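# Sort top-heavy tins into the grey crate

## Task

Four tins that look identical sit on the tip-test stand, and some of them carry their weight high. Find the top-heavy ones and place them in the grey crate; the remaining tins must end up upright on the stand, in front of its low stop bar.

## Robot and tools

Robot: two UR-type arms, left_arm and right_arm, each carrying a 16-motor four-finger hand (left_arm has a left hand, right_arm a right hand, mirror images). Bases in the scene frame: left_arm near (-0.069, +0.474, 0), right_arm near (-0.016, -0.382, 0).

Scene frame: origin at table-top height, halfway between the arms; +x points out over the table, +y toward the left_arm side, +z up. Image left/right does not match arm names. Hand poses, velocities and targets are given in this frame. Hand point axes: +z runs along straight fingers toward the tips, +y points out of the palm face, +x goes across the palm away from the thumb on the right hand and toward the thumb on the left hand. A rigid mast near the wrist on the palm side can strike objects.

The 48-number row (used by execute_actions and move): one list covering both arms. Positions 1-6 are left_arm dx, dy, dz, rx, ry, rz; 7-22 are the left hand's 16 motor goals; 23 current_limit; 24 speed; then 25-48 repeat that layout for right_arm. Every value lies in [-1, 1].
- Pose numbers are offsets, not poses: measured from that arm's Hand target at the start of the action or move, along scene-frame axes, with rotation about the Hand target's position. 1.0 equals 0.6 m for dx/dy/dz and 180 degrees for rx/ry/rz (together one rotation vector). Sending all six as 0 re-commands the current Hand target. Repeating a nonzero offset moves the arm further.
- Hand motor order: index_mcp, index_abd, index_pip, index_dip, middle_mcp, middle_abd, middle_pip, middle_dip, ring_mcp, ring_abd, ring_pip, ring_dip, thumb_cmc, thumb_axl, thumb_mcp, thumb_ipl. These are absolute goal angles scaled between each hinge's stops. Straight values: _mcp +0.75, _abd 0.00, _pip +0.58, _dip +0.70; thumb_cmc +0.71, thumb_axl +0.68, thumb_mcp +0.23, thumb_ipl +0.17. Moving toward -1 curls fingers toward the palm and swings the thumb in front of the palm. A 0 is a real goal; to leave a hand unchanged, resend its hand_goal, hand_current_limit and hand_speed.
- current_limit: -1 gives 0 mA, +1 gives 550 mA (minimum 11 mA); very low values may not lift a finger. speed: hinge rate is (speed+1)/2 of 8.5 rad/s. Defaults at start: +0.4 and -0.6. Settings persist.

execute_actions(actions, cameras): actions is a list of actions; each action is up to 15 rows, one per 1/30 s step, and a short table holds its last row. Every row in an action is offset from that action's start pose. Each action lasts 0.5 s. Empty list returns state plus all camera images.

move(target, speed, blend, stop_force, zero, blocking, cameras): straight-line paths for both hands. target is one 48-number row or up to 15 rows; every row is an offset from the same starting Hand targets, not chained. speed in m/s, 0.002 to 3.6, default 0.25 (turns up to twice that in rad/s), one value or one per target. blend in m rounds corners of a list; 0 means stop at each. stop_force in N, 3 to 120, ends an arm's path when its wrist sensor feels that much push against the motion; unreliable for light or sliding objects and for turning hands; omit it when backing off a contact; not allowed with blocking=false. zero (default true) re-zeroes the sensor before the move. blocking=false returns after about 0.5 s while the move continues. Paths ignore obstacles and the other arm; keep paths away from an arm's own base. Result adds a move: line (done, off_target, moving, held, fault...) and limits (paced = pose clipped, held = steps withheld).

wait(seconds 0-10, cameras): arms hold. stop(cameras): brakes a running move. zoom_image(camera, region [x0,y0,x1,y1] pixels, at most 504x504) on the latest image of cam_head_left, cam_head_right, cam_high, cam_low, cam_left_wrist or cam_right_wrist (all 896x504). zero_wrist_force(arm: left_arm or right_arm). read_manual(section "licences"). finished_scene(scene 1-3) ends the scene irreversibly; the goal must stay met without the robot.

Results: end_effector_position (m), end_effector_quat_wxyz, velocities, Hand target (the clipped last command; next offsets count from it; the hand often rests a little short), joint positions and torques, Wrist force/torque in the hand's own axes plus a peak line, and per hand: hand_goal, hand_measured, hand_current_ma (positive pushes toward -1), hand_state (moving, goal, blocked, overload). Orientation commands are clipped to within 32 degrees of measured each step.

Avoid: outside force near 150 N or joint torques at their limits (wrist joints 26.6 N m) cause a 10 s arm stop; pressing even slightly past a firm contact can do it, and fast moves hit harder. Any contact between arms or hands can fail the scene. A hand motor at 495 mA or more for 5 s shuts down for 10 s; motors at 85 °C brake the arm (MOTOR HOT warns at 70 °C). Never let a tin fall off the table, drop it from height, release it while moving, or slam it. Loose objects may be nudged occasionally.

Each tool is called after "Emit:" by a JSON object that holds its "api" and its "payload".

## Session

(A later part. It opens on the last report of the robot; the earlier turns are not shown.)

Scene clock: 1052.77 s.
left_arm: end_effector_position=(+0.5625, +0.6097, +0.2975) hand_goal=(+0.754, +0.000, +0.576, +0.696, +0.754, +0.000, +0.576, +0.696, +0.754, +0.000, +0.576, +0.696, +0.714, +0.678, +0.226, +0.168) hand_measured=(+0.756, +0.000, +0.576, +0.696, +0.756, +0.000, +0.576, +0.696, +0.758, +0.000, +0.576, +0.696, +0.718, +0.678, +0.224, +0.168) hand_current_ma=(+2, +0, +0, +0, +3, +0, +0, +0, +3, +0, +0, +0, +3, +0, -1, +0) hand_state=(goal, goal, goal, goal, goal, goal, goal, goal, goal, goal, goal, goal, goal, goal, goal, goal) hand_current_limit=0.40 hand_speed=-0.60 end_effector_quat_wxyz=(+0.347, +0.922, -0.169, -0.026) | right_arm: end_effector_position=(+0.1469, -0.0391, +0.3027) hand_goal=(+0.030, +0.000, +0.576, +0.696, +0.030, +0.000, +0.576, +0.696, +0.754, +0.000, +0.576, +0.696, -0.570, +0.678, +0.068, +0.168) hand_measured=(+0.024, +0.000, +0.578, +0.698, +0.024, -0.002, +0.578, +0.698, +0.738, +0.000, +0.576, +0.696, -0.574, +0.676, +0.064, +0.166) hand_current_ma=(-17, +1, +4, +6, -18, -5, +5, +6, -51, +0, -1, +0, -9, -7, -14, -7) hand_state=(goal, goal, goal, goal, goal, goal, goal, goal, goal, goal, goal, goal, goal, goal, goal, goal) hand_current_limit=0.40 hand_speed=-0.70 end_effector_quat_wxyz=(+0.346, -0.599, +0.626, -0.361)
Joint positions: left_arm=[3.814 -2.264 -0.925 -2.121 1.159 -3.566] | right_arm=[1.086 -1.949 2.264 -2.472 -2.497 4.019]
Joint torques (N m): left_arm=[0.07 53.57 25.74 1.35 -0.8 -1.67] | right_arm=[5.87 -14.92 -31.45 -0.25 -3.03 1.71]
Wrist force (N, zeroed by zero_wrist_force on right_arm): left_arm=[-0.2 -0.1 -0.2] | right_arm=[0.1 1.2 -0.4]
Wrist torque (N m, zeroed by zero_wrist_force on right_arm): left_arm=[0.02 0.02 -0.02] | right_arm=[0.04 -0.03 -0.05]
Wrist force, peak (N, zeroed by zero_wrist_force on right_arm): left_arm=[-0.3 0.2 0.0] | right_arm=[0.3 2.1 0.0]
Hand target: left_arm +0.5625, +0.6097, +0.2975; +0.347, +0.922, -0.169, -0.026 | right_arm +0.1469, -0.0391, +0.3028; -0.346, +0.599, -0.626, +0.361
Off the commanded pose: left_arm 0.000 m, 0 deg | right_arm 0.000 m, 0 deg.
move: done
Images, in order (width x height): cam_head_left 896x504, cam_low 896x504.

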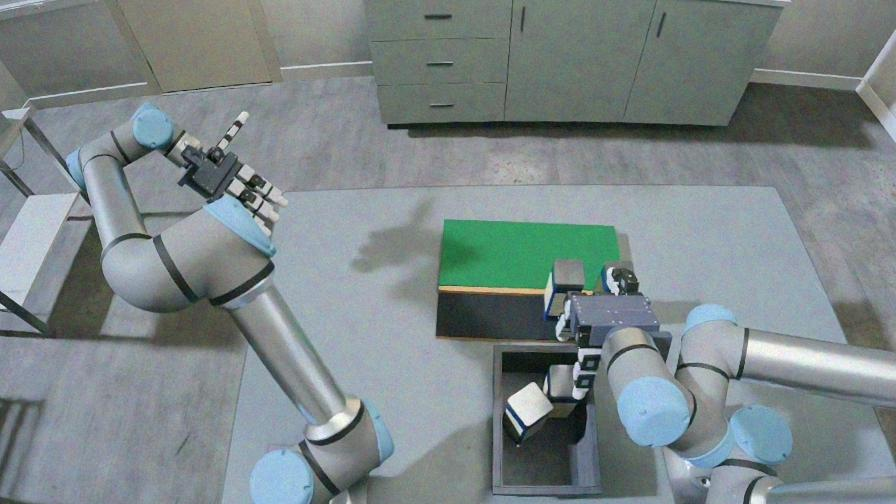

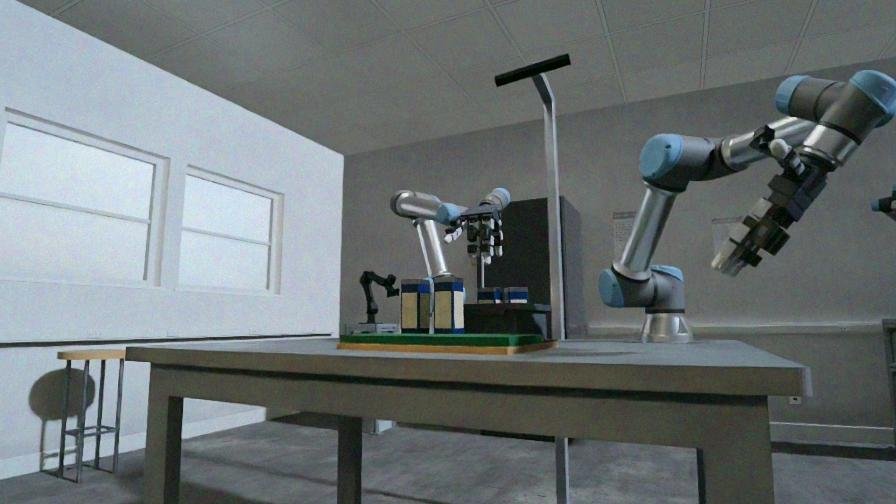

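Emit:
{"api": "move", "payload": {"target": [[0,0,0,0,0,0,0.754,0,0.576,0.696,0.754,0,0.576,0.696,0.754,0,0.576,0.696,0.714,0.678,0.226,0.168,0.4,-0.6,0.38,-0.25,0,0,0,0,0.096,0,0.576,0.696,0.096,0,0.576,0.696,0.754,0,0.576,0.696,-0.571,0.678,0.067,0.168,0.4,-0.4],[0,0,0,0,0,0,0.754,0,0.576,0.696,0.754,0,0.576,0.696,0.754,0,0.576,0.696,0.714,0.678,0.226,0.168,0.4,-0.6,0.38,-0.25,-0.2797,0,0,0,0.096,0,0.576,0.696,0.096,0,0.576,0.696,0.754,0,0.576,0.696,-0.571,0.678,0.067,0.168,0.4,-0.4]], "speed": [0.3,0.15], "cameras": ["cam_low","cam_head_left"]}}

Emit:
{"api": "zoom_image", "payload": {"camera": "cam_low", "region": [380, 200, 560, 360]}}

Emit:
{"api": "zoom_image", "payload": {"camera": "cam_head_left", "region": [430, 240, 680, 500]}}

Scene clock: 1069.47 s.
left_arm: end_effector_position=(+0.5625, +0.6097, +0.2975) hand_goal=(+0.754, +0.000, +0.576, +0.696, +0.754, +0.000, +0.576, +0.696, +0.754, +0.000, +0.576, +0.696, +0.714, +0.678, +0.226, +0.168) hand_measured=(+0.756, +0.000, +0.576, +0.696, +0.756, +0.000, +0.576, +0.696, +0.758, +0.000, +0.576, +0.696, +0.718, +0.678, +0.224, +0.168) hand_current_ma=(+2, +0, +0, +0, +3, +0, +0, +0, +3, +0, +0, +0, +3, +0, -1, +0) hand_state=(goal, goal, goal, goal, goal, goal, goal, goal, goal, goal, goal, goal, goal, goal, goal, goal) hand_current_limit=0.40 hand_speed=-0.60 end_effector_quat_wxyz=(+0.347, +0.922, -0.169, -0.026) | right_arm: end_effector_position=(+0.3749, -0.1891, +0.1350) hand_goal=(+0.096, +0.000, +0.576, +0.696, +0.096, +0.000, +0.576, +0.696, +0.754, +0.000, +0.576, +0.696, -0.570, +0.678, +0.068, +0.168) hand_measured=(+0.090, +0.000, +0.578, +0.698, +0.090, -0.002, +0.578, +0.698, +0.738, +0.000, +0.576, +0.696, -0.572, +0.676, +0.064, +0.166) hand_current_ma=(-18, +1, +3, +6, -18, -5, +3, +6, -51, +0, -1, +0, -7, -7, -11, -7) hand_state=(goal, goal, goal, goal, goal, goal, goal, goal, goal, goal, goal, goal, goal, goal, goal, goal) hand_current_limit=0.40 hand_speed=-0.40 end_effector_quat_wxyz=(+0.346, -0.599, +0.626, -0.361)
Joint positions: left_arm=[3.814 -2.264 -0.925 -2.121 1.159 -3.566] | right_arm=[0.13 -1.497 2.593 -3.702 -1.762 3.253]
Joint torques (N m): left_arm=[0.48 54.4 25.9 1.28 -0.83 -1.72] | right_arm=[6.38 -4.61 -2.12 -4.54 -2.09 -1.76]
Wrist force (N, zeroed by zero_wrist_force on right_arm): left_arm=[0.0 -0.1 -0.2] | right_arm=[0.4 1.0 -0.2]
Wrist torque (N m, zeroed by zero_wrist_force on right_arm): left_arm=[0.01 0.00 -0.01] | right_arm=[0.03 -0.10 0.08]
Wrist force, peak (N, zeroed by zero_wrist_force on right_arm): left_arm=[-0.4 -0.1 -0.1] | right_arm=[-0.8 1.9 -1.5]
Hand target: left_arm +0.5625, +0.6097, +0.2975; +0.347, +0.922, -0.169, -0.026 | right_arm +0.3749, -0.1891, +0.1349; -0.346, +0.599, -0.626, +0.361
Off the commanded pose: left_arm 0.000 m, 0 deg | right_arm 0.000 m, 0 deg.
move: done
Images, in order (width x height): cam_head_left 896x504, cam_low 896x504.

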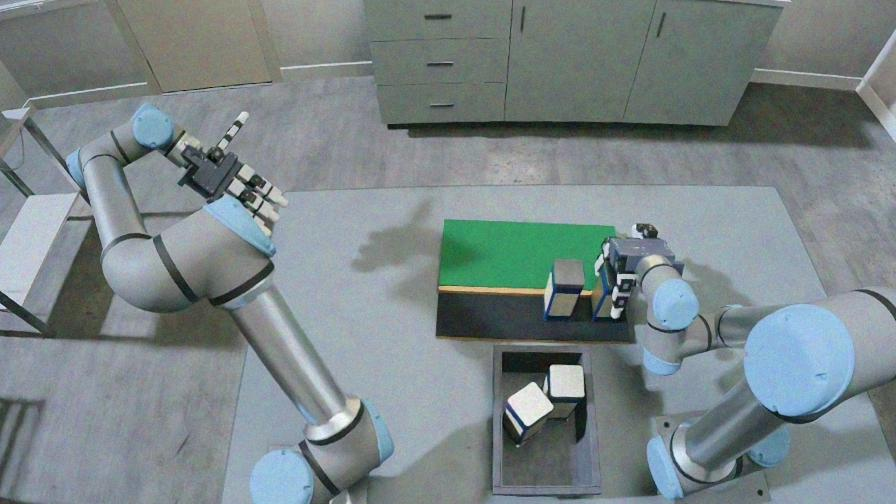

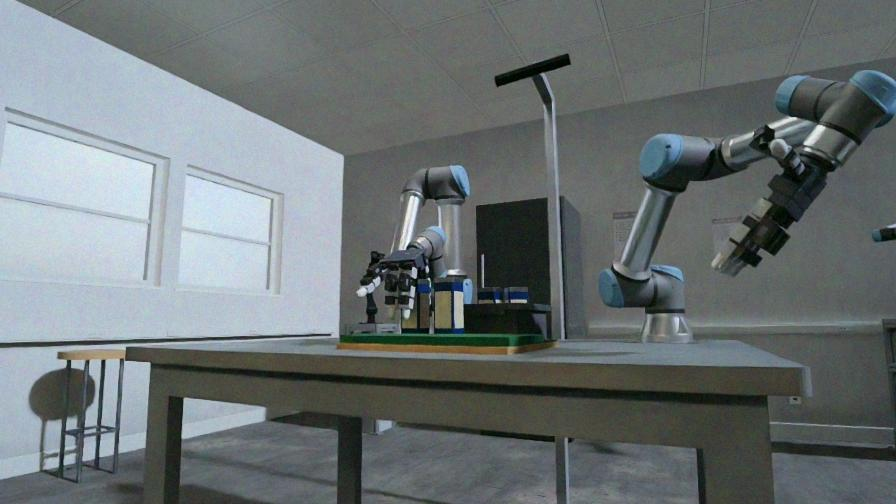

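Scaled by 2.800 from the camera's 896x504 image, which has a finer 1280x720 frame.

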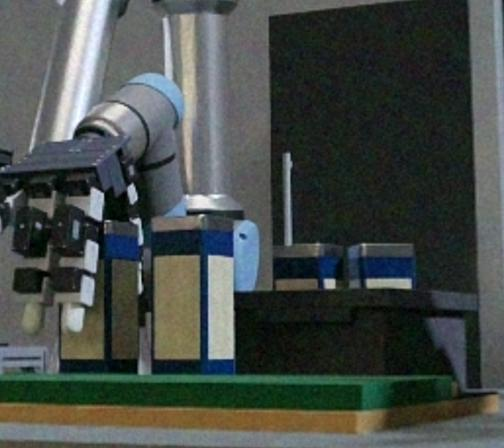

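Scaled by 1.938 from the camera's 896x504 image, which has a finer 1280x720 frame.

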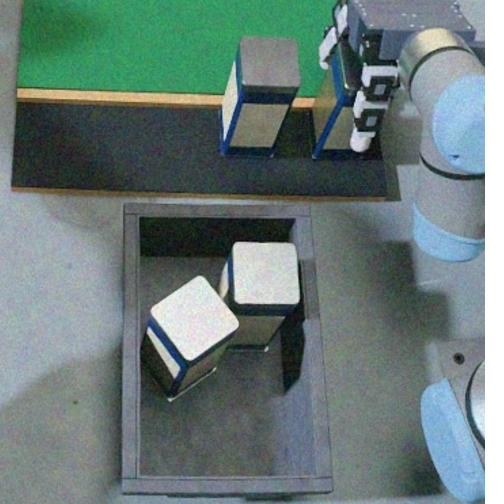

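Emit:
{"api": "move", "payload": {"target": [0,0,0,0,0,0,0.754,0,0.576,0.696,0.754,0,0.576,0.696,0.754,0,0.576,0.696,0.714,0.678,0.226,0.168,0.4,-0.6,0,0,0,0,0,0,-0.15,0,0.576,0.696,-0.15,0,0.576,0.696,0.754,0,0.576,0.696,-0.571,0.678,-0.2,0.168,0.35,-0.85]}}

Emit:
{"api": "move", "payload": {"target": [[0,0,0,0,0,0,0.754,0,0.576,0.696,0.754,0,0.576,0.696,0.754,0,0.576,0.696,0.714,0.678,0.226,0.168,0.4,-0.6,0,0,0.2917,0,0,0,-0.15,0,0.576,0.696,-0.15,0,0.576,0.696,0.754,0,0.576,0.696,-0.571,0.678,-0.2,0.168,0.35,-0.85],[0,0,0,0,0,0,0.754,0,0.576,0.696,0.754,0,0.576,0.696,0.754,0,0.576,0.696,0.714,0.678,0.226,0.168,0.4,-0.6,-0.5667,0.24,0.2917,0,0,0,-0.15,0,0.576,0.696,-0.15,0,0.576,0.696,0.754,0,0.576,0.696,-0.571,0.678,-0.2,0.168,0.35,-0.85]], "speed": [0.12,0.2], "cameras": ["cam_head_left","cam_low"]}}

Emit:
{"api": "zoom_image", "payload": {"camera": "cam_head_left", "region": [430, 240, 680, 500]}}

Scene clock: 1120.53 s.
left_arm: end_effector_position=(+0.5625, +0.6097, +0.2975) hand_goal=(+0.754, +0.000, +0.576, +0.696, +0.754, +0.000, +0.576, +0.696, +0.754, +0.000, +0.576, +0.696, +0.714, +0.678, +0.226, +0.168) hand_measured=(+0.756, +0.000, +0.576, +0.696, +0.756, +0.000, +0.576, +0.696, +0.758, +0.000, +0.576, +0.696, +0.718, +0.678, +0.224, +0.168) hand_current_ma=(+2, +0, +0, +0, +3, +0, +0, +0, +3, +0, +0, +0, +3, +0, -1, +0) hand_state=(goal, goal, goal, goal, goal, goal, goal, goal, goal, goal, goal, goal, goal, goal, goal, goal) hand_current_limit=0.40 hand_speed=-0.60 end_effector_quat_wxyz=(+0.347, +0.922, -0.169, -0.026) | right_arm: end_effector_position=(+0.3749, -0.1891, +0.1349) hand_goal=(-0.150, +0.000, +0.576, +0.696, -0.150, +0.000, +0.576, +0.696, +0.754, +0.000, +0.576, +0.696, -0.570, +0.678, -0.200, +0.168) hand_measured=(-0.084, +0.000, +0.584, +0.698, -0.092, -0.002, +0.580, +0.698, +0.738, +0.000, +0.576, +0.696, -0.570, +0.676, -0.070, +0.162) hand_current_ma=(+280, +1, +26, +6, +243, -5, +13, +6, -51, +0, -1, +0, -1, -8, +371, -23) hand_state=(blocked, goal, goal, goal, blocked, goal, goal, goal, goal, goal, goal, goal, goal, goal, blocked, goal) hand_current_limit=0.35 hand_speed=-0.85 end_effector_quat_wxyz=(+0.346, -0.599, +0.626, -0.361)
Joint positions: left_arm=[3.814 -2.264 -0.925 -2.121 1.159 -3.566] | right_arm=[0.13 -1.497 2.593 -3.702 -1.762 3.253]
Joint torques (N m): left_arm=[-0.46 54.61 25.59 1.39 -0.87 -1.59] | right_arm=[5.33 -6.07 -3.51 -4.19 -1.86 -1.52]
Wrist force (N, zeroed by zero_wrist_force on right_arm): left_arm=[-0.1 0.3 0.0] | right_arm=[0.2 2.3 0.9]
Wrist torque (N m, zeroed by zero_wrist_force on right_arm): left_arm=[0.04 0.01 -0.02] | right_arm=[0.21 -0.06 0.07]
Wrist force, peak (N, zeroed by zero_wrist_force on right_arm): left_arm=[-0.4 0.1 0.0] | right_arm=[0.2 2.7 1.4]
Hand target: left_arm +0.5625, +0.6097, +0.2975; +0.347, +0.922, -0.169, -0.026 | right_arm +0.3749, -0.1891, +0.1349; -0.346, +0.599, -0.626, +0.361
Off the commanded pose: left_arm 0.000 m, 0 deg | right_arm 0.000 m, 0 deg.
move: done

Scene clock: 1125.23 s.
left_arm: end_effector_position=(+0.5625, +0.6097, +0.2975) hand_goal=(+0.754, +0.000, +0.576, +0.696, +0.754, +0.000, +0.576, +0.696, +0.754, +0.000, +0.576, +0.696, +0.714, +0.678, +0.226, +0.168) hand_measured=(+0.756, +0.000, +0.576, +0.696, +0.756, +0.000, +0.576, +0.696, +0.758, +0.000, +0.576, +0.696, +0.718, +0.678, +0.224, +0.168) hand_current_ma=(+2, +0, +0, +0, +3, +0, +0, +0, +3, +0, +0, +0, +3, +0, -1, +0) hand_state=(goal, goal, goal, goal, goal, goal, goal, goal, goal, goal, goal, goal, goal, goal, goal, goal) hand_current_limit=0.40 hand_speed=-0.60 end_effector_quat_wxyz=(+0.347, +0.922, -0.169, -0.026) | right_arm: end_effector_position=(+0.0349, -0.0451, +0.3100) hand_goal=(-0.150, +0.000, +0.576, +0.696, -0.150, +0.000, +0.576, +0.696, +0.754, +0.000, +0.576, +0.696, -0.570, +0.678, -0.200, +0.168) hand_measured=(-0.088, +0.000, +0.584, +0.698, -0.096, -0.002, +0.580, +0.698, +0.738, +0.000, +0.576, +0.696, -0.570, +0.676, -0.070, +0.160) hand_current_ma=(+258, +1, +25, +6, +223, -5, +10, +6, -51, +0, -1, +0, -1, -8, +371, -32) hand_state=(blocked, goal, goal, goal, blocked, goal, goal, goal, goal, goal, goal, goal, goal, goal, blocked, goal) hand_current_limit=0.35 hand_speed=-0.85 end_effector_quat_wxyz=(+0.346, -0.599, +0.626, -0.361)
Joint positions: left_arm=[3.814 -2.264 -0.925 -2.121 1.159 -3.566] | right_arm=[1.437 -1.998 2.147 -1.793 -2.616 4.627]
Joint torques (N m): left_arm=[-0.4 54.28 25.57 1.3 -0.91 -1.82] | right_arm=[5.46 4.3 -34.65 -0.46 -3.73 1.72]
Wrist force (N, zeroed by zero_wrist_force on right_arm): left_arm=[0.0 -0.1 -0.1] | right_arm=[-0.1 4.4 1.2]
Wrist torque (N m, zeroed by zero_wrist_force on right_arm): left_arm=[0.00 0.00 -0.01] | right_arm=[0.17 0.01 -0.10]
Wrist force, peak (N, zeroed by zero_wrist_force on right_arm): left_arm=[-0.3 -0.1 -0.2] | right_arm=[0.5 5.6 2.0]
Hand target: left_arm +0.5625, +0.6097, +0.2975; +0.347, +0.922, -0.169, -0.026 | right_arm +0.0349, -0.0451, +0.3100; -0.346, +0.599, -0.626, +0.361
Off the commanded pose: left_arm 0.000 m, 0 deg | right_arm 0.000 m, 0 deg.
move: done
Images, in order (width x height): cam_head_left 896x504, cam_low 896x504.

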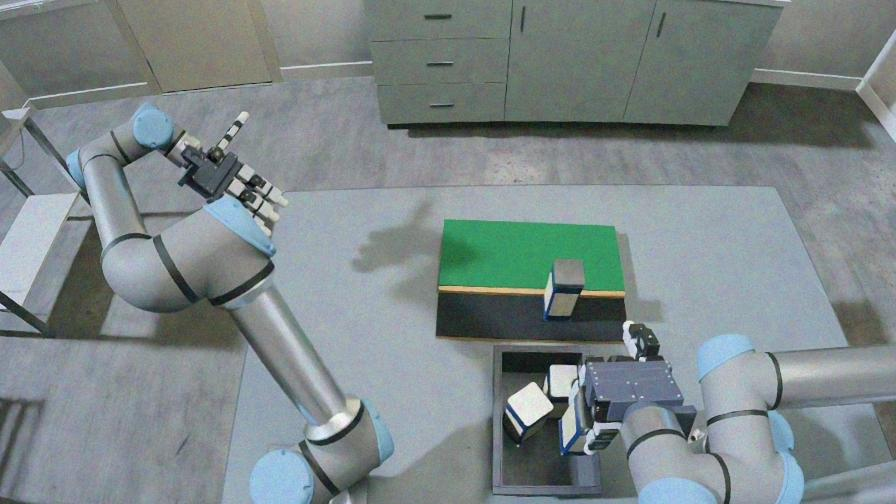

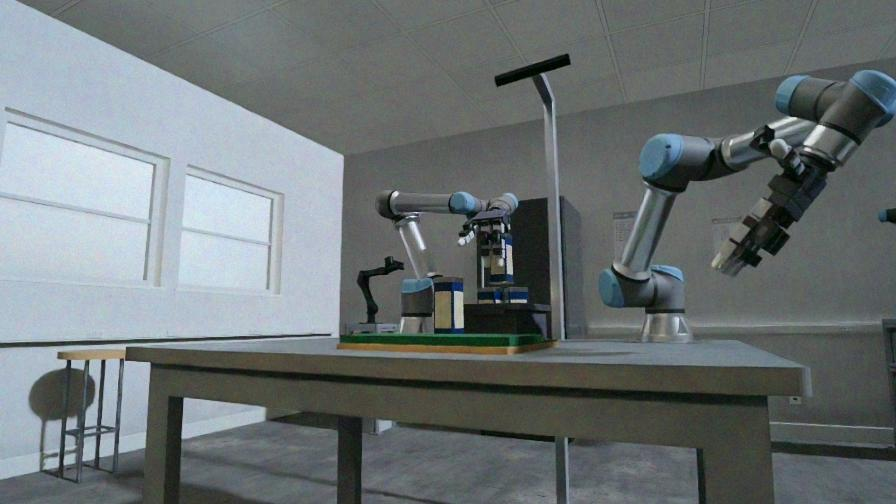

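Scaled by 1.938 from the camera's 896x504 image, which has a finer 1280x720 frame.

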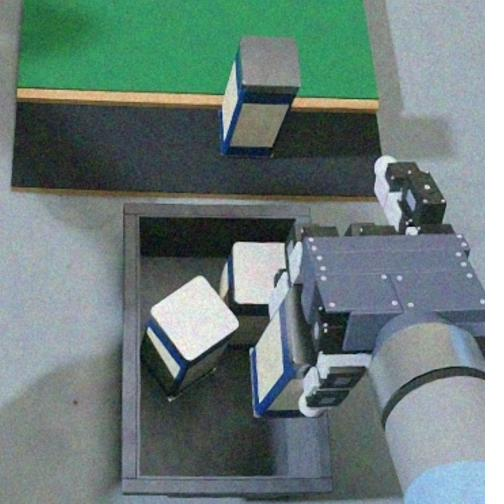

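Emit:
{"api": "move", "payload": {"target": [0,0,0,0,0,0,0.754,0,0.576,0.696,0.754,0,0.576,0.696,0.754,0,0.576,0.696,0.714,0.678,0.226,0.168,0.4,-0.6,0,0,-0.275,0,0,0,-0.15,0,0.576,0.696,-0.15,0,0.576,0.696,0.754,0,0.576,0.696,-0.571,0.678,-0.2,0.168,0.35,-0.85], "speed": 0.08, "stop_force": 10, "cameras": ["cam_head_left","cam_right_wrist"]}}

Emit:
{"api": "zoom_image", "payload": {"camera": "cam_head_left", "region": [430, 240, 680, 500]}}

Emit:
{"api": "move", "payload": {"target": [0,0,0,0,0,0,0.754,0,0.576,0.696,0.754,0,0.576,0.696,0.754,0,0.576,0.696,0.714,0.678,0.226,0.168,0.4,-0.6,0,0,-0.06,0,0,0,-0.15,0,0.576,0.696,-0.15,0,0.576,0.696,0.754,0,0.576,0.696,-0.571,0.678,-0.2,0.168,0.35,-0.85], "speed": 0.015, "stop_force": 4}}

Scene clock: 1137.90 s.
left_arm: end_effector_position=(+0.5625, +0.6097, +0.2975) hand_goal=(+0.754, +0.000, +0.576, +0.696, +0.754, +0.000, +0.576, +0.696, +0.754, +0.000, +0.576, +0.696, +0.714, +0.678, +0.226, +0.168) hand_measured=(+0.756, +0.000, +0.576, +0.696, +0.756, +0.000, +0.576, +0.696, +0.758, +0.000, +0.576, +0.696, +0.718, +0.678, +0.224, +0.168) hand_current_ma=(+2, +0, +0, +0, +3, +0, +0, +0, +3, +0, +0, +0, +3, +0, -1, +0) hand_state=(goal, goal, goal, goal, goal, goal, goal, goal, goal, goal, goal, goal, goal, goal, goal, goal) hand_current_limit=0.40 hand_speed=-0.60 end_effector_quat_wxyz=(+0.347, +0.922, -0.169, -0.026) | right_arm: end_effector_position=(+0.0347, -0.0458, +0.1544) hand_goal=(-0.150, +0.000, +0.576, +0.696, -0.150, +0.000, +0.576, +0.696, +0.754, +0.000, +0.576, +0.696, -0.570, +0.678, -0.200, +0.168) hand_measured=(-0.092, +0.000, +0.578, +0.698, -0.104, +0.026, +0.588, +0.706, +0.738, +0.000, +0.576, +0.696, -0.566, +0.674, -0.070, +0.158) hand_current_ma=(+242, -1, +5, +6, +183, +78, +35, +29, -51, +0, -1, +0, +10, -13, +371, -41) hand_state=(blocked, goal, goal, goal, blocked, blocked, goal, goal, goal, goal, goal, goal, goal, goal, blocked, goal) hand_current_limit=0.35 hand_speed=-0.85 end_effector_quat_wxyz=(+0.345, -0.599, +0.626, -0.362)
Joint positions: left_arm=[3.814 -2.264 -0.925 -2.121 1.159 -3.566] | right_arm=[1.438 -1.806 2.463 -2.295 -2.617 4.633]
Joint torques (N m): left_arm=[0.19 54.97 25.31 1.34 -0.93 -1.98] | right_arm=[-3.76 -18.68 -29.23 -0.25 -3.64 1.76]
Wrist force (N, zeroed by zero_wrist_force on right_arm): left_arm=[-0.1 0.0 0.0] | right_arm=[-1.3 4.6 3.1]
Wrist torque (N m, zeroed by zero_wrist_force on right_arm): left_arm=[0.01 0.00 -0.01] | right_arm=[0.15 -0.21 0.03]
Wrist force, peak (N, zeroed by zero_wrist_force on right_arm): left_arm=[-0.4 0.1 -0.2] | right_arm=[-10.2 -62.5 -36.0]
Hand target: left_arm +0.5625, +0.6097, +0.2975; +0.347, +0.922, -0.169, -0.026 | right_arm +0.0347, -0.0458, +0.1544; -0.345, +0.599, -0.626, +0.362 (not the last commanded pose)
Off the commanded pose: left_arm 0.000 m, 0 deg | right_arm 0.009 m, 0 deg.
move: contact (right_arm)
camera_calibration:
cam_right_wrist: T_world_to_cam=[[-0.27922, 0.794956, -0.538592, 0.157947], [-0.308682, 0.456817, 0.834286, -0.13956], [0.909259, 0.399204, 0.117836, 0.0961418], [0, 0, 0, 1]] pos_world=[-0.0863955, -0.100188, 0.190173]
Images, in order (width x height): cam_head_left 896x504, cam_right_wrist 896x504.

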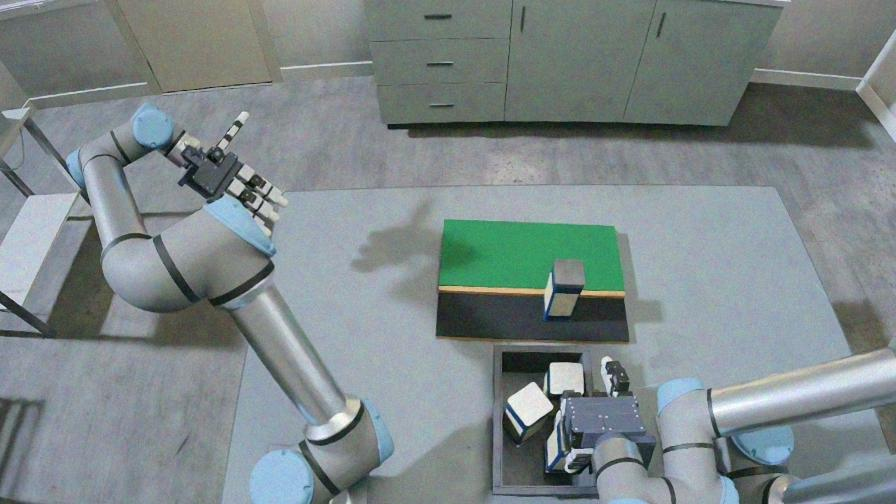

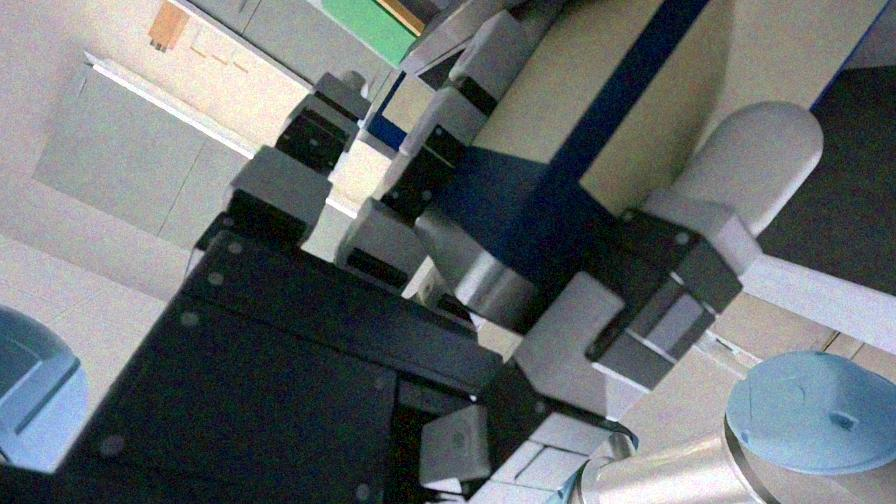

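Scaled by 1.938 from the camera's 896x504 image, which has a finer 1280x720 frame.

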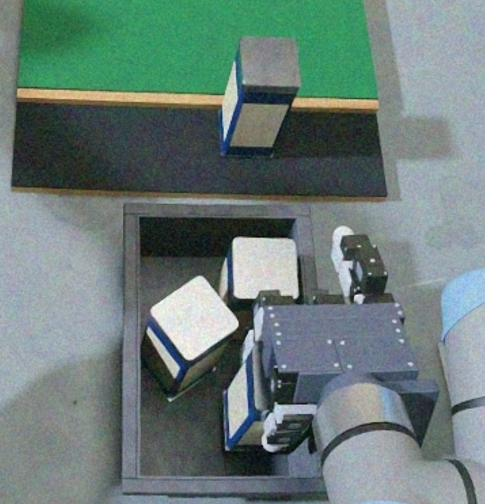

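Scene clock: 1139.03 s.
left_arm: end_effector_position=(+0.5625, +0.6097, +0.2975) hand_goal=(+0.754, +0.000, +0.576, +0.696, +0.754, +0.000, +0.576, +0.696, +0.754, +0.000, +0.576, +0.696, +0.714, +0.678, +0.226, +0.168) hand_measured=(+0.756, +0.000, +0.576, +0.696, +0.756, +0.000, +0.576, +0.696, +0.758, +0.000, +0.576, +0.696, +0.718, +0.678, +0.224, +0.168) hand_current_ma=(+2, +0, +0, +0, +3, +0, +0, +0, +3, +0, +0, +0, +3, +0, -1, +0) hand_state=(goal, goal, goal, goal, goal, goal, goal, goal, goal, goal, goal, goal, goal, goal, goal, goal) hand_current_limit=0.40 hand_speed=-0.60 end_effector_quat_wxyz=(+0.347, +0.922, -0.169, -0.026) | right_arm: end_effector_position=(+0.0347, -0.0457, +0.1542) hand_goal=(-0.150, +0.000, +0.576, +0.696, -0.150, +0.000, +0.576, +0.696, +0.754, +0.000, +0.576, +0.696, -0.570, +0.678, -0.200, +0.168) hand_measured=(-0.092, +0.000, +0.578, +0.698, -0.104, +0.024, +0.588, +0.706, +0.738, +0.000, +0.576, +0.696, -0.566, +0.674, -0.070, +0.158) hand_current_ma=(+242, -1, +5, +6, +183, +72, +35, +29, -51, +0, -1, +0, +10, -13, +371, -41) hand_state=(blocked, goal, goal, goal, blocked, blocked, goal, goal, goal, goal, goal, goal, goal, goal, blocked, goal) hand_current_limit=0.35 hand_speed=-0.85 end_effector_quat_wxyz=(+0.345, -0.599, +0.626, -0.362)
Joint positions: left_arm=[3.814 -2.264 -0.925 -2.121 1.159 -3.566] | right_arm=[1.438 -1.805 2.463 -2.296 -2.617 4.633]
Joint torques (N m): left_arm=[0.28 54.18 25.08 1.33 -0.78 -1.99] | right_arm=[-1.04 -17.89 -26.99 0.19 0.57 -0.68]
Wrist force (N, zeroed by zero_wrist_force on right_arm): left_arm=[-0.1 0.0 0.1] | right_arm=[-1.5 -0.1 0.3]
Wrist torque (N m, zeroed by zero_wrist_force on right_arm): left_arm=[0.00 0.02 -0.02] | right_arm=[0.10 -0.18 -0.10]
Wrist force, peak (N, zeroed by zero_wrist_force on right_arm): left_arm=[-0.1 0.3 0.0] | right_arm=[-1.8 -7.8 -4.1]
Hand target: left_arm +0.5625, +0.6097, +0.2975; +0.347, +0.922, -0.169, -0.026 | right_arm +0.0347, -0.0457, +0.1542; -0.345, +0.599, -0.626, +0.362 (not the last commanded pose)
Off the commanded pose: left_arm 0.000 m, 0 deg | right_arm 0.036 m, 0 deg.
move: contact (right_arm)

Emit:
{"api": "move", "payload": {"target": [[0,0,0,0,0,0,0.754,0,0.576,0.696,0.754,0,0.576,0.696,0.754,0,0.576,0.696,0.714,0.678,0.226,0.168,0.4,-0.6,0,0,0.03,0,0,0,-0.15,0,0.576,0.696,-0.15,0,0.576,0.696,0.754,0,0.576,0.696,-0.571,0.678,-0.2,0.168,0.35,-0.85],[0,0,0,0,0,0,0.754,0,0.576,0.696,0.754,0,0.576,0.696,0.754,0,0.576,0.696,0.714,0.678,0.226,0.168,0.4,-0.6,-0.0145,0.0178,0.03,0,0,0,-0.15,0,0.576,0.696,-0.15,0,0.576,0.696,0.754,0,0.576,0.696,-0.571,0.678,-0.2,0.168,0.35,-0.85]], "speed": 0.05, "cameras": ["cam_head_left"]}}

Emit:
{"api": "zoom_image", "payload": {"camera": "cam_head_left", "region": [430, 240, 680, 500]}}

Emit:
{"api": "move", "payload": {"target": [0,0,0,0,0,0,0.754,0,0.576,0.696,0.754,0,0.576,0.696,0.754,0,0.576,0.696,0.714,0.678,0.226,0.168,0.4,-0.6,0,0,-0.1,0,0,0,-0.15,0,0.576,0.696,-0.15,0,0.576,0.696,0.754,0,0.576,0.696,-0.571,0.678,-0.2,0.168,0.35,-0.85], "speed": 0.015, "stop_force": 4, "cameras": ["cam_head_left","cam_right_wrist"]}}

Scene clock: 1162.20 s.
left_arm: end_effector_position=(+0.5625, +0.6097, +0.2975) hand_goal=(+0.754, +0.000, +0.576, +0.696, +0.754, +0.000, +0.576, +0.696, +0.754, +0.000, +0.576, +0.696, +0.714, +0.678, +0.226, +0.168) hand_measured=(+0.756, +0.000, +0.576, +0.696, +0.756, +0.000, +0.576, +0.696, +0.758, +0.000, +0.576, +0.696, +0.718, +0.678, +0.224, +0.168) hand_current_ma=(+2, +0, +0, +0, +3, +0, +0, +0, +3, +0, +0, +0, +3, +0, -1, +0) hand_state=(goal, goal, goal, goal, goal, goal, goal, goal, goal, goal, goal, goal, goal, goal, goal, goal) hand_current_limit=0.40 hand_speed=-0.60 end_effector_quat_wxyz=(+0.347, +0.922, -0.169, -0.026) | right_arm: end_effector_position=(+0.0261, -0.0351, +0.1722) hand_goal=(-0.150, +0.000, +0.576, +0.696, -0.150, +0.000, +0.576, +0.696, +0.754, +0.000, +0.576, +0.696, -0.570, +0.678, -0.200, +0.168) hand_measured=(-0.092, +0.000, +0.578, +0.698, -0.104, +0.006, +0.578, +0.698, +0.738, +0.000, +0.576, +0.696, -0.566, +0.674, -0.070, +0.158) hand_current_ma=(+242, -1, +5, +6, +183, +14, +6, +6, -51, +0, -1, +0, +12, -13, +371, -41) hand_state=(blocked, goal, goal, goal, blocked, goal, goal, goal, goal, goal, goal, goal, goal, goal, blocked, goal) hand_current_limit=0.35 hand_speed=-0.85 end_effector_quat_wxyz=(+0.345, -0.599, +0.626, -0.362)
Joint positions: left_arm=[3.814 -2.264 -0.925 -2.121 1.159 -3.566] | right_arm=[1.468 -1.813 2.397 -2.17 -2.618 4.692]
Joint torques (N m): left_arm=[0.06 54.25 25.38 1.39 -0.84 -2] | right_arm=[5.66 -0.23 -31.5 -0.48 -3.6 1.96]
Wrist force (N, zeroed by zero_wrist_force on right_arm): left_arm=[-0.1 -0.1 -0.1] | right_arm=[0.7 3.8 2.3]
Wrist torque (N m, zeroed by zero_wrist_force on right_arm): left_arm=[0.00 0.01 -0.02] | right_arm=[0.01 -0.10 -0.04]
Wrist force, peak (N, zeroed by zero_wrist_force on right_arm): left_arm=[-0.3 0.0 -0.2] | right_arm=[-1.1 5.5 3.0]
Hand target: left_arm +0.5625, +0.6097, +0.2975; +0.347, +0.922, -0.169, -0.026 | right_arm +0.0260, -0.0350, +0.1722; -0.345, +0.599, -0.626, +0.362
Off the commanded pose: left_arm 0.000 m, 0 deg | right_arm 0.000 m, 0 deg.
move: done
Images, in order (width x height): cam_head_left 896x504.

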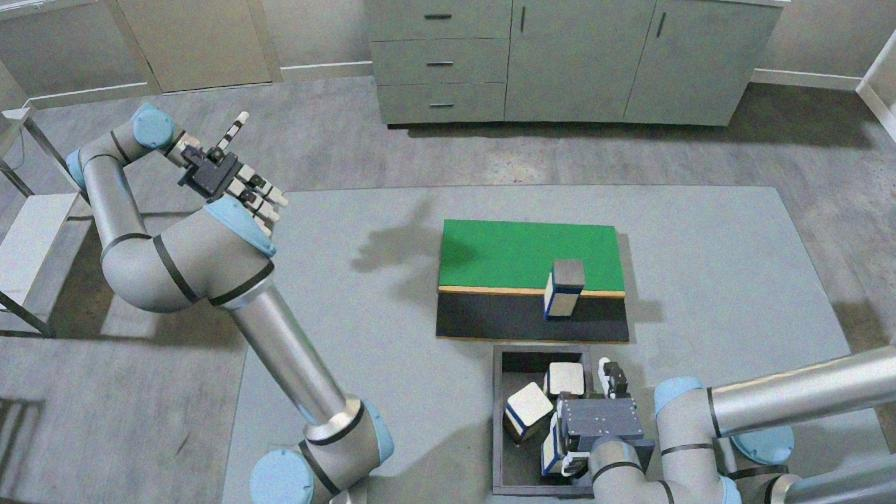

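Scaled by 1.938 from the camera's 896x504 image, which has a finer 1280x720 frame.

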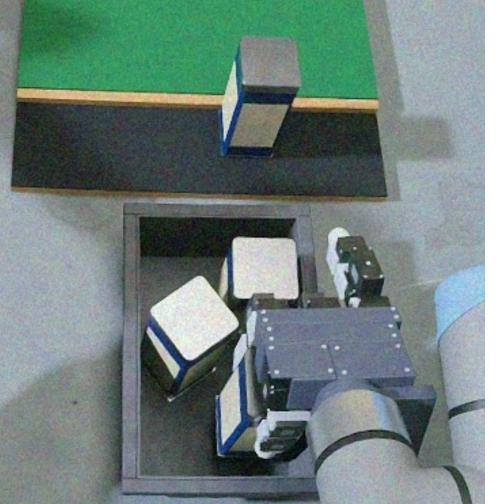

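Scene clock: 1166.77 s.
left_arm: end_effector_position=(+0.5625, +0.6097, +0.2975) hand_goal=(+0.754, +0.000, +0.576, +0.696, +0.754, +0.000, +0.576, +0.696, +0.754, +0.000, +0.576, +0.696, +0.714, +0.678, +0.226, +0.168) hand_measured=(+0.756, +0.000, +0.576, +0.696, +0.756, +0.000, +0.576, +0.696, +0.758, +0.000, +0.576, +0.696, +0.718, +0.678, +0.224, +0.168) hand_current_ma=(+2, +0, +0, +0, +3, +0, +0, +0, +3, +0, +0, +0, +3, +0, -1, +0) hand_state=(goal, goal, goal, goal, goal, goal, goal, goal, goal, goal, goal, goal, goal, goal, goal, goal) hand_current_limit=0.40 hand_speed=-0.60 end_effector_quat_wxyz=(+0.347, +0.922, -0.169, -0.026) | right_arm: end_effector_position=(+0.0260, -0.0351, +0.1211) hand_goal=(-0.150, +0.000, +0.576, +0.696, -0.150, +0.000, +0.576, +0.696, +0.754, +0.000, +0.576, +0.696, -0.570, +0.678, -0.200, +0.168) hand_measured=(-0.092, +0.000, +0.578, +0.698, -0.104, +0.004, +0.578, +0.698, +0.738, +0.000, +0.576, +0.696, -0.566, +0.674, -0.070, +0.154) hand_current_ma=(+238, -1, +5, +6, +183, +8, +6, +6, -51, +0, -1, +0, +13, -13, +371, -58) hand_state=(blocked, goal, goal, goal, blocked, goal, goal, goal, goal, goal, goal, goal, goal, goal, blocked, goal) hand_current_limit=0.35 hand_speed=-0.85 end_effector_quat_wxyz=(+0.345, -0.599, +0.626, -0.362)
Joint positions: left_arm=[3.814 -2.264 -0.925 -2.121 1.159 -3.566] | right_arm=[1.468 -1.696 2.477 -2.367 -2.618 4.693]
Joint torques (N m): left_arm=[-0.39 54.91 25.74 1.34 -0.91 -2.06] | right_arm=[0.94 -21.68 -28.51 -0.55 0.19 -1.51]
Wrist force (N, zeroed by zero_wrist_force on right_arm): left_arm=[0.0 -0.1 -0.1] | right_arm=[0.8 4.0 2.0]
Wrist torque (N m, zeroed by zero_wrist_force on right_arm): left_arm=[0.00 0.00 -0.01] | right_arm=[0.06 -0.13 -0.03]
Wrist force, peak (N, zeroed by zero_wrist_force on right_arm): left_arm=[-0.3 0.3 -0.1] | right_arm=[0.9 4.1 2.5]
Hand target: left_arm +0.5625, +0.6097, +0.2975; +0.347, +0.922, -0.169, -0.026 | right_arm +0.0260, -0.0351, +0.1211; -0.345, +0.599, -0.626, +0.362 (not the last commanded pose)
Off the commanded pose: left_arm 0.000 m, 0 deg | right_arm 0.009 m, 0 deg.
move: contact (right_arm)
camera_calibration:
cam_right_wrist: T_world_to_cam=[[-0.279165, 0.795106, -0.538398, 0.128986], [-0.308659, 0.456631, 0.834396, -0.11943], [0.909283, 0.399116, 0.117942, 0.103643], [0, 0, 0, 1]] pos_world=[-0.0950953, -0.0893875, 0.156874]
Images, in order (width x height): cam_head_left 896x504, cam_right_wrist 896x504.

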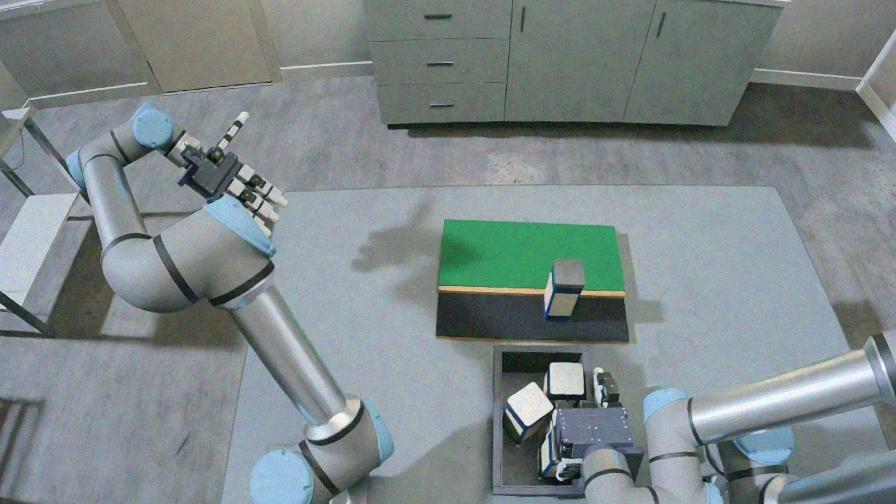

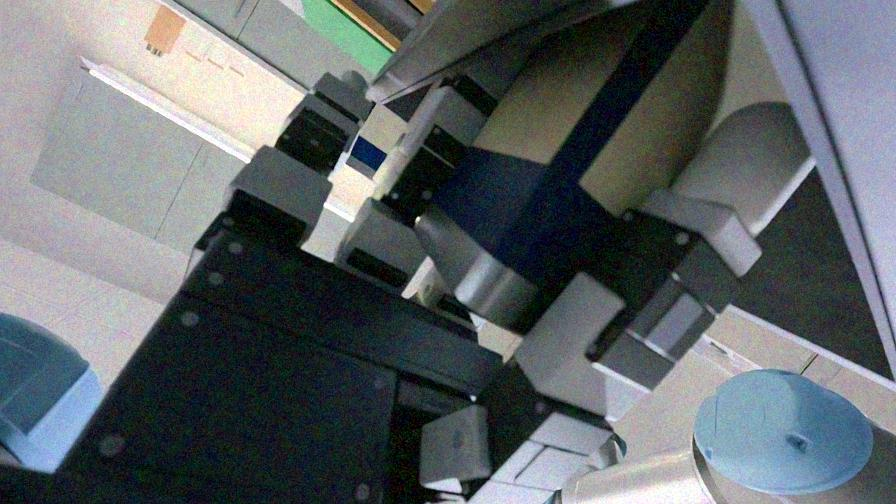

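Emit:
{"api": "move", "payload": {"target": [0,0,0,0,0,0,0.754,0,0.576,0.696,0.754,0,0.576,0.696,0.754,0,0.576,0.696,0.714,0.678,0.226,0.168,0.4,-0.6,0,0,-0.0035,0,0,0,-0.15,0,0.576,0.696,-0.15,0,0.576,0.696,0.754,0,0.576,0.696,-0.571,0.678,-0.2,0.168,0.35,-0.85], "speed": 0.02}}

Emit:
{"api": "move", "payload": {"target": [0,0,0,0,0,0,0.754,0,0.576,0.696,0.754,0,0.576,0.696,0.754,0,0.576,0.696,0.714,0.678,0.226,0.168,0.4,-0.6,0,0,0,0,0,0,-0.05,0,0.576,0.696,-0.06,0,0.576,0.696,0.754,0,0.576,0.696,-0.571,0.678,-0.03,0.168,0.35,-0.9]}}

Emit:
{"api": "move", "payload": {"target": [[0,0,0,0,0,0,0.754,0,0.576,0.696,0.754,0,0.576,0.696,0.754,0,0.576,0.696,0.714,0.678,0.226,0.168,0.4,-0.6,0,0,0,0,0,0,-0.02,0,0.576,0.696,-0.02,0,0.576,0.696,0.754,0,0.576,0.696,-0.571,0.678,0.03,0.168,0.4,-0.8],[0,0,0,0,0,0,0.754,0,0.576,0.696,0.754,0,0.576,0.696,0.754,0,0.576,0.696,0.714,0.678,0.226,0.168,0.4,-0.6,0,0,0.3,0,0,0,-0.02,0,0.576,0.696,-0.02,0,0.576,0.696,0.754,0,0.576,0.696,-0.571,0.678,0.03,0.168,0.4,-0.8],[0,0,0,0,0,0,0.754,0,0.576,0.696,0.754,0,0.576,0.696,0.754,0,0.576,0.696,0.714,0.678,0.226,0.168,0.4,-0.6,0.1,-0.3,0.35,0,0,0,-0.02,0,0.576,0.696,-0.02,0,0.576,0.696,0.754,0,0.576,0.696,-0.571,0.678,0.03,0.168,0.4,-0.8]], "speed": [0.1,0.1,0.25], "cameras": ["cam_head_left","cam_low","cam_head_right"]}}

Emit:
{"api": "zoom_image", "payload": {"camera": "cam_head_left", "region": [430, 240, 680, 500]}}

Scene clock: 1186.30 s.
left_arm: end_effector_position=(+0.5625, +0.6097, +0.2975) hand_goal=(+0.754, +0.000, +0.576, +0.696, +0.754, +0.000, +0.576, +0.696, +0.754, +0.000, +0.576, +0.696, +0.714, +0.678, +0.226, +0.168) hand_measured=(+0.756, +0.000, +0.576, +0.696, +0.756, +0.000, +0.576, +0.696, +0.758, +0.000, +0.576, +0.696, +0.718, +0.678, +0.224, +0.168) hand_current_ma=(+2, +0, +0, +0, +3, +0, +0, +0, +3, +0, +0, +0, +3, +0, -1, +0) hand_state=(goal, goal, goal, goal, goal, goal, goal, goal, goal, goal, goal, goal, goal, goal, goal, goal) hand_current_limit=0.40 hand_speed=-0.60 end_effector_quat_wxyz=(+0.347, +0.922, -0.169, -0.026) | right_arm: end_effector_position=(+0.0260, -0.0351, +0.1191) hand_goal=(-0.150, +0.000, +0.576, +0.696, -0.150, +0.000, +0.576, +0.696, +0.754, +0.000, +0.576, +0.696, -0.570, +0.678, -0.200, +0.168) hand_measured=(-0.092, +0.000, +0.578, +0.698, -0.104, +0.004, +0.578, +0.698, +0.738, +0.000, +0.576, +0.696, -0.564, +0.674, -0.070, +0.154) hand_current_ma=(+238, +0, +5, +6, +183, +7, +6, +6, -51, +0, -1, +0, +18, -11, +371, -62) hand_state=(blocked, goal, goal, goal, blocked, goal, goal, goal, goal, goal, goal, goal, goal, goal, blocked, goal) hand_current_limit=0.35 hand_speed=-0.85 end_effector_quat_wxyz=(+0.345, -0.599, +0.626, -0.362)
Joint positions: left_arm=[3.814 -2.264 -0.925 -2.121 1.159 -3.566] | right_arm=[1.468 -1.691 2.48 -2.376 -2.618 4.693]
Joint torques (N m): left_arm=[0.73 55.61 25.73 1.45 -0.93 -1.95] | right_arm=[0.33 0.54 -3.69 -3.06 -0.03 1.45]
Wrist force (N, zeroed by zero_wrist_force on right_arm): left_arm=[0.0 -0.1 0.0] | right_arm=[0.0 -6.1 -4.9]
Wrist torque (N m, zeroed by zero_wrist_force on right_arm): left_arm=[0.00 -0.02 -0.01] | right_arm=[-0.27 -0.19 0.01]
Wrist force, peak (N, zeroed by zero_wrist_force on right_arm): left_arm=[-0.3 -0.1 -0.2] | right_arm=[0.0 -6.1 -4.9]
Hand target: left_arm +0.5625, +0.6097, +0.2975; +0.347, +0.922, -0.169, -0.026 | right_arm +0.0260, -0.0351, +0.1190; -0.345, +0.599, -0.626, +0.362
Off the commanded pose: left_arm 0.000 m, 0 deg | right_arm 0.000 m, 0 deg.
move: done

Scene clock: 1186.93 s.
left_arm: end_effector_position=(+0.5625, +0.6097, +0.2975) hand_goal=(+0.754, +0.000, +0.576, +0.696, +0.754, +0.000, +0.576, +0.696, +0.754, +0.000, +0.576, +0.696, +0.714, +0.678, +0.226, +0.168) hand_measured=(+0.756, +0.000, +0.576, +0.696, +0.756, +0.000, +0.576, +0.696, +0.758, +0.000, +0.576, +0.696, +0.718, +0.678, +0.224, +0.168) hand_current_ma=(+2, +0, +0, +0, +3, +0, +0, +0, +3, +0, +0, +0, +3, +0, -1, +0) hand_state=(goal, goal, goal, goal, goal, goal, goal, goal, goal, goal, goal, goal, goal, goal, goal, goal) hand_current_limit=0.40 hand_speed=-0.60 end_effector_quat_wxyz=(+0.347, +0.922, -0.169, -0.026) | right_arm: end_effector_position=(+0.0260, -0.0351, +0.1190) hand_goal=(-0.050, +0.000, +0.576, +0.696, -0.060, +0.000, +0.576, +0.696, +0.754, +0.000, +0.576, +0.696, -0.570, +0.678, -0.030, +0.168) hand_measured=(-0.054, +0.000, +0.578, +0.698, -0.064, +0.002, +0.578, +0.698, +0.738, +0.000, +0.576, +0.696, -0.568, +0.676, -0.030, +0.166) hand_current_ma=(-12, +0, +5, +6, -12, +6, +6, +6, -51, +0, -1, +0, +6, -7, +1, -11) hand_state=(goal, goal, goal, goal, goal, goal, goal, goal, goal, goal, goal, goal, goal, goal, goal, goal) hand_current_limit=0.35 hand_speed=-0.90 end_effector_quat_wxyz=(+0.345, -0.599, +0.626, -0.362)
Joint positions: left_arm=[3.814 -2.264 -0.925 -2.121 1.159 -3.566] | right_arm=[1.468 -1.69 2.48 -2.376 -2.618 4.693]
Joint torques (N m): left_arm=[-0.15 55.12 25.98 1.33 -0.9 -2.06] | right_arm=[-0.09 -3.38 -11.02 -3.84 0.05 1.04]
Wrist force (N, zeroed by zero_wrist_force on right_arm): left_arm=[-0.2 0.0 -0.1] | right_arm=[1.0 1.1 0.1]
Wrist torque (N m, zeroed by zero_wrist_force on right_arm): left_arm=[0.02 0.03 -0.03] | right_arm=[-0.05 -0.18 0.00]
Wrist force, peak (N, zeroed by zero_wrist_force on right_arm): left_arm=[-0.3 -0.1 0.0] | right_arm=[-0.3 -5.9 -4.2]
Hand target: left_arm +0.5625, +0.6097, +0.2975; +0.347, +0.922, -0.169, -0.026 | right_arm +0.0260, -0.0351, +0.1190; -0.345, +0.599, -0.626, +0.362
Off the commanded pose: left_arm 0.000 m, 0 deg | right_arm 0.000 m, 0 deg.
move: done

Scene clock: 1191.53 s.
left_arm: end_effector_position=(+0.5625, +0.6097, +0.2975) hand_goal=(+0.754, +0.000, +0.576, +0.696, +0.754, +0.000, +0.576, +0.696, +0.754, +0.000, +0.576, +0.696, +0.714, +0.678, +0.226, +0.168) hand_measured=(+0.756, +0.000, +0.576, +0.696, +0.756, +0.000, +0.576, +0.696, +0.758, +0.000, +0.576, +0.696, +0.718, +0.678, +0.224, +0.168) hand_current_ma=(+2, +0, +0, +0, +3, +0, +0, +0, +3, +0, +0, +0, +3, +0, -1, +0) hand_state=(goal, goal, goal, goal, goal, goal, goal, goal, goal, goal, goal, goal, goal, goal, goal, goal) hand_current_limit=0.40 hand_speed=-0.60 end_effector_quat_wxyz=(+0.347, +0.922, -0.169, -0.026) | right_arm: end_effector_position=(+0.0860, -0.2150, +0.3290) hand_goal=(-0.020, +0.000, +0.576, +0.696, -0.020, +0.000, +0.576, +0.696, +0.754, +0.000, +0.576, +0.696, -0.570, +0.678, +0.030, +0.168) hand_measured=(-0.024, +0.000, +0.578, +0.698, -0.026, +0.002, +0.578, +0.698, +0.738, +0.000, +0.576, +0.696, -0.568, +0.676, +0.026, +0.166) hand_current_ma=(-14, +0, +4, +6, -15, +5, +5, +6, -51, +0, -1, +0, +5, -6, -11, -8) hand_state=(goal, goal, goal, goal, goal, goal, goal, goal, goal, goal, goal, goal, goal, goal, goal, goal) hand_current_limit=0.40 hand_speed=-0.80 end_effector_quat_wxyz=(+0.345, -0.599, +0.626, -0.362)
Joint positions: left_arm=[3.814 -2.264 -0.925 -2.121 1.159 -3.566] | right_arm=[0.903 -2.611 2.427 -2.142 -2.385 3.798]
Joint torques (N m): left_arm=[0.39 54.55 25.92 1.46 -0.84 -2.11] | right_arm=[-7.3 5.2 -13.08 -4.34 1.23 -1.56]
Wrist force (N, zeroed by zero_wrist_force on right_arm): left_arm=[-0.2 -0.1 0.0] | right_arm=[1.1 0.6 0.5]
Wrist torque (N m, zeroed by zero_wrist_force on right_arm): left_arm=[0.00 0.02 -0.02] | right_arm=[-0.10 -0.19 0.12]
Wrist force, peak (N, zeroed by zero_wrist_force on right_arm): left_arm=[-0.2 0.3 0.1] | right_arm=[1.1 1.8 1.5]
Hand target: left_arm +0.5625, +0.6097, +0.2975; +0.347, +0.922, -0.169, -0.026 | right_arm +0.0860, -0.2151, +0.3290; -0.345, +0.599, -0.626, +0.362
Off the commanded pose: left_arm 0.000 m, 0 deg | right_arm 0.000 m, 0 deg.
move: done
Images, in order (width x height): cam_head_left 896x504, cam_head_right 896x504, cam_low 896x504.

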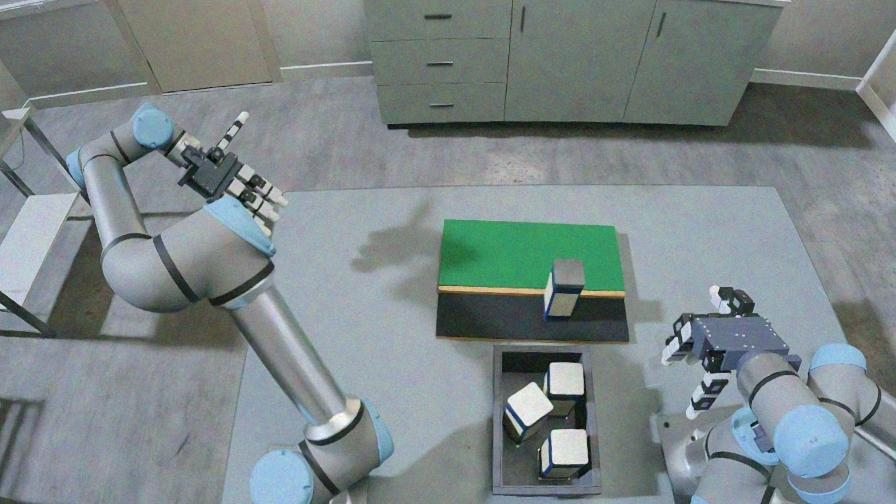

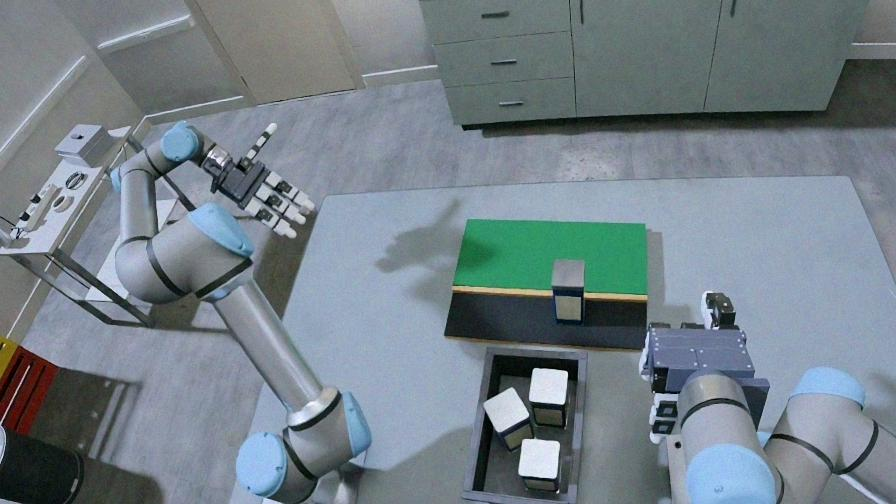

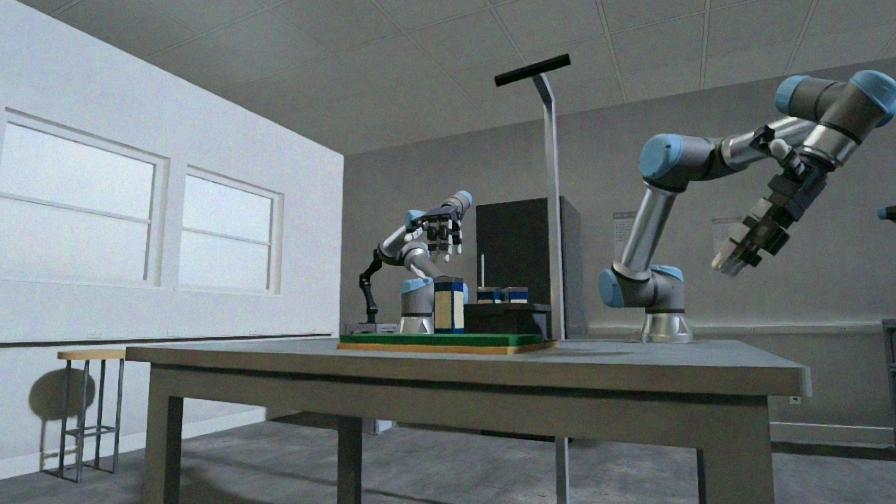

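Scaled by 1.938 from the camera's 896x504 image, which has a finer 1280x720 frame.

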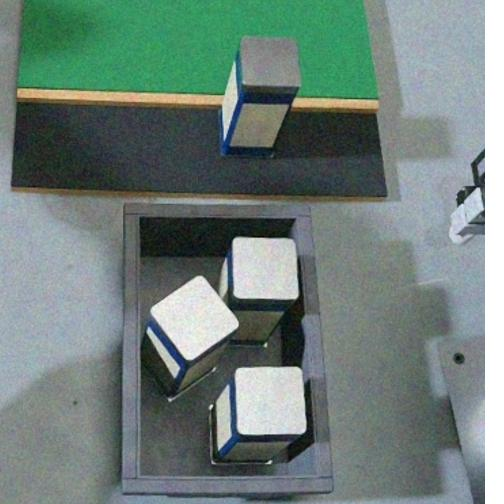

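Emit:
{"api": "finished_scene", "payload": {"scene": 1}}

The scene is finished: the task was done.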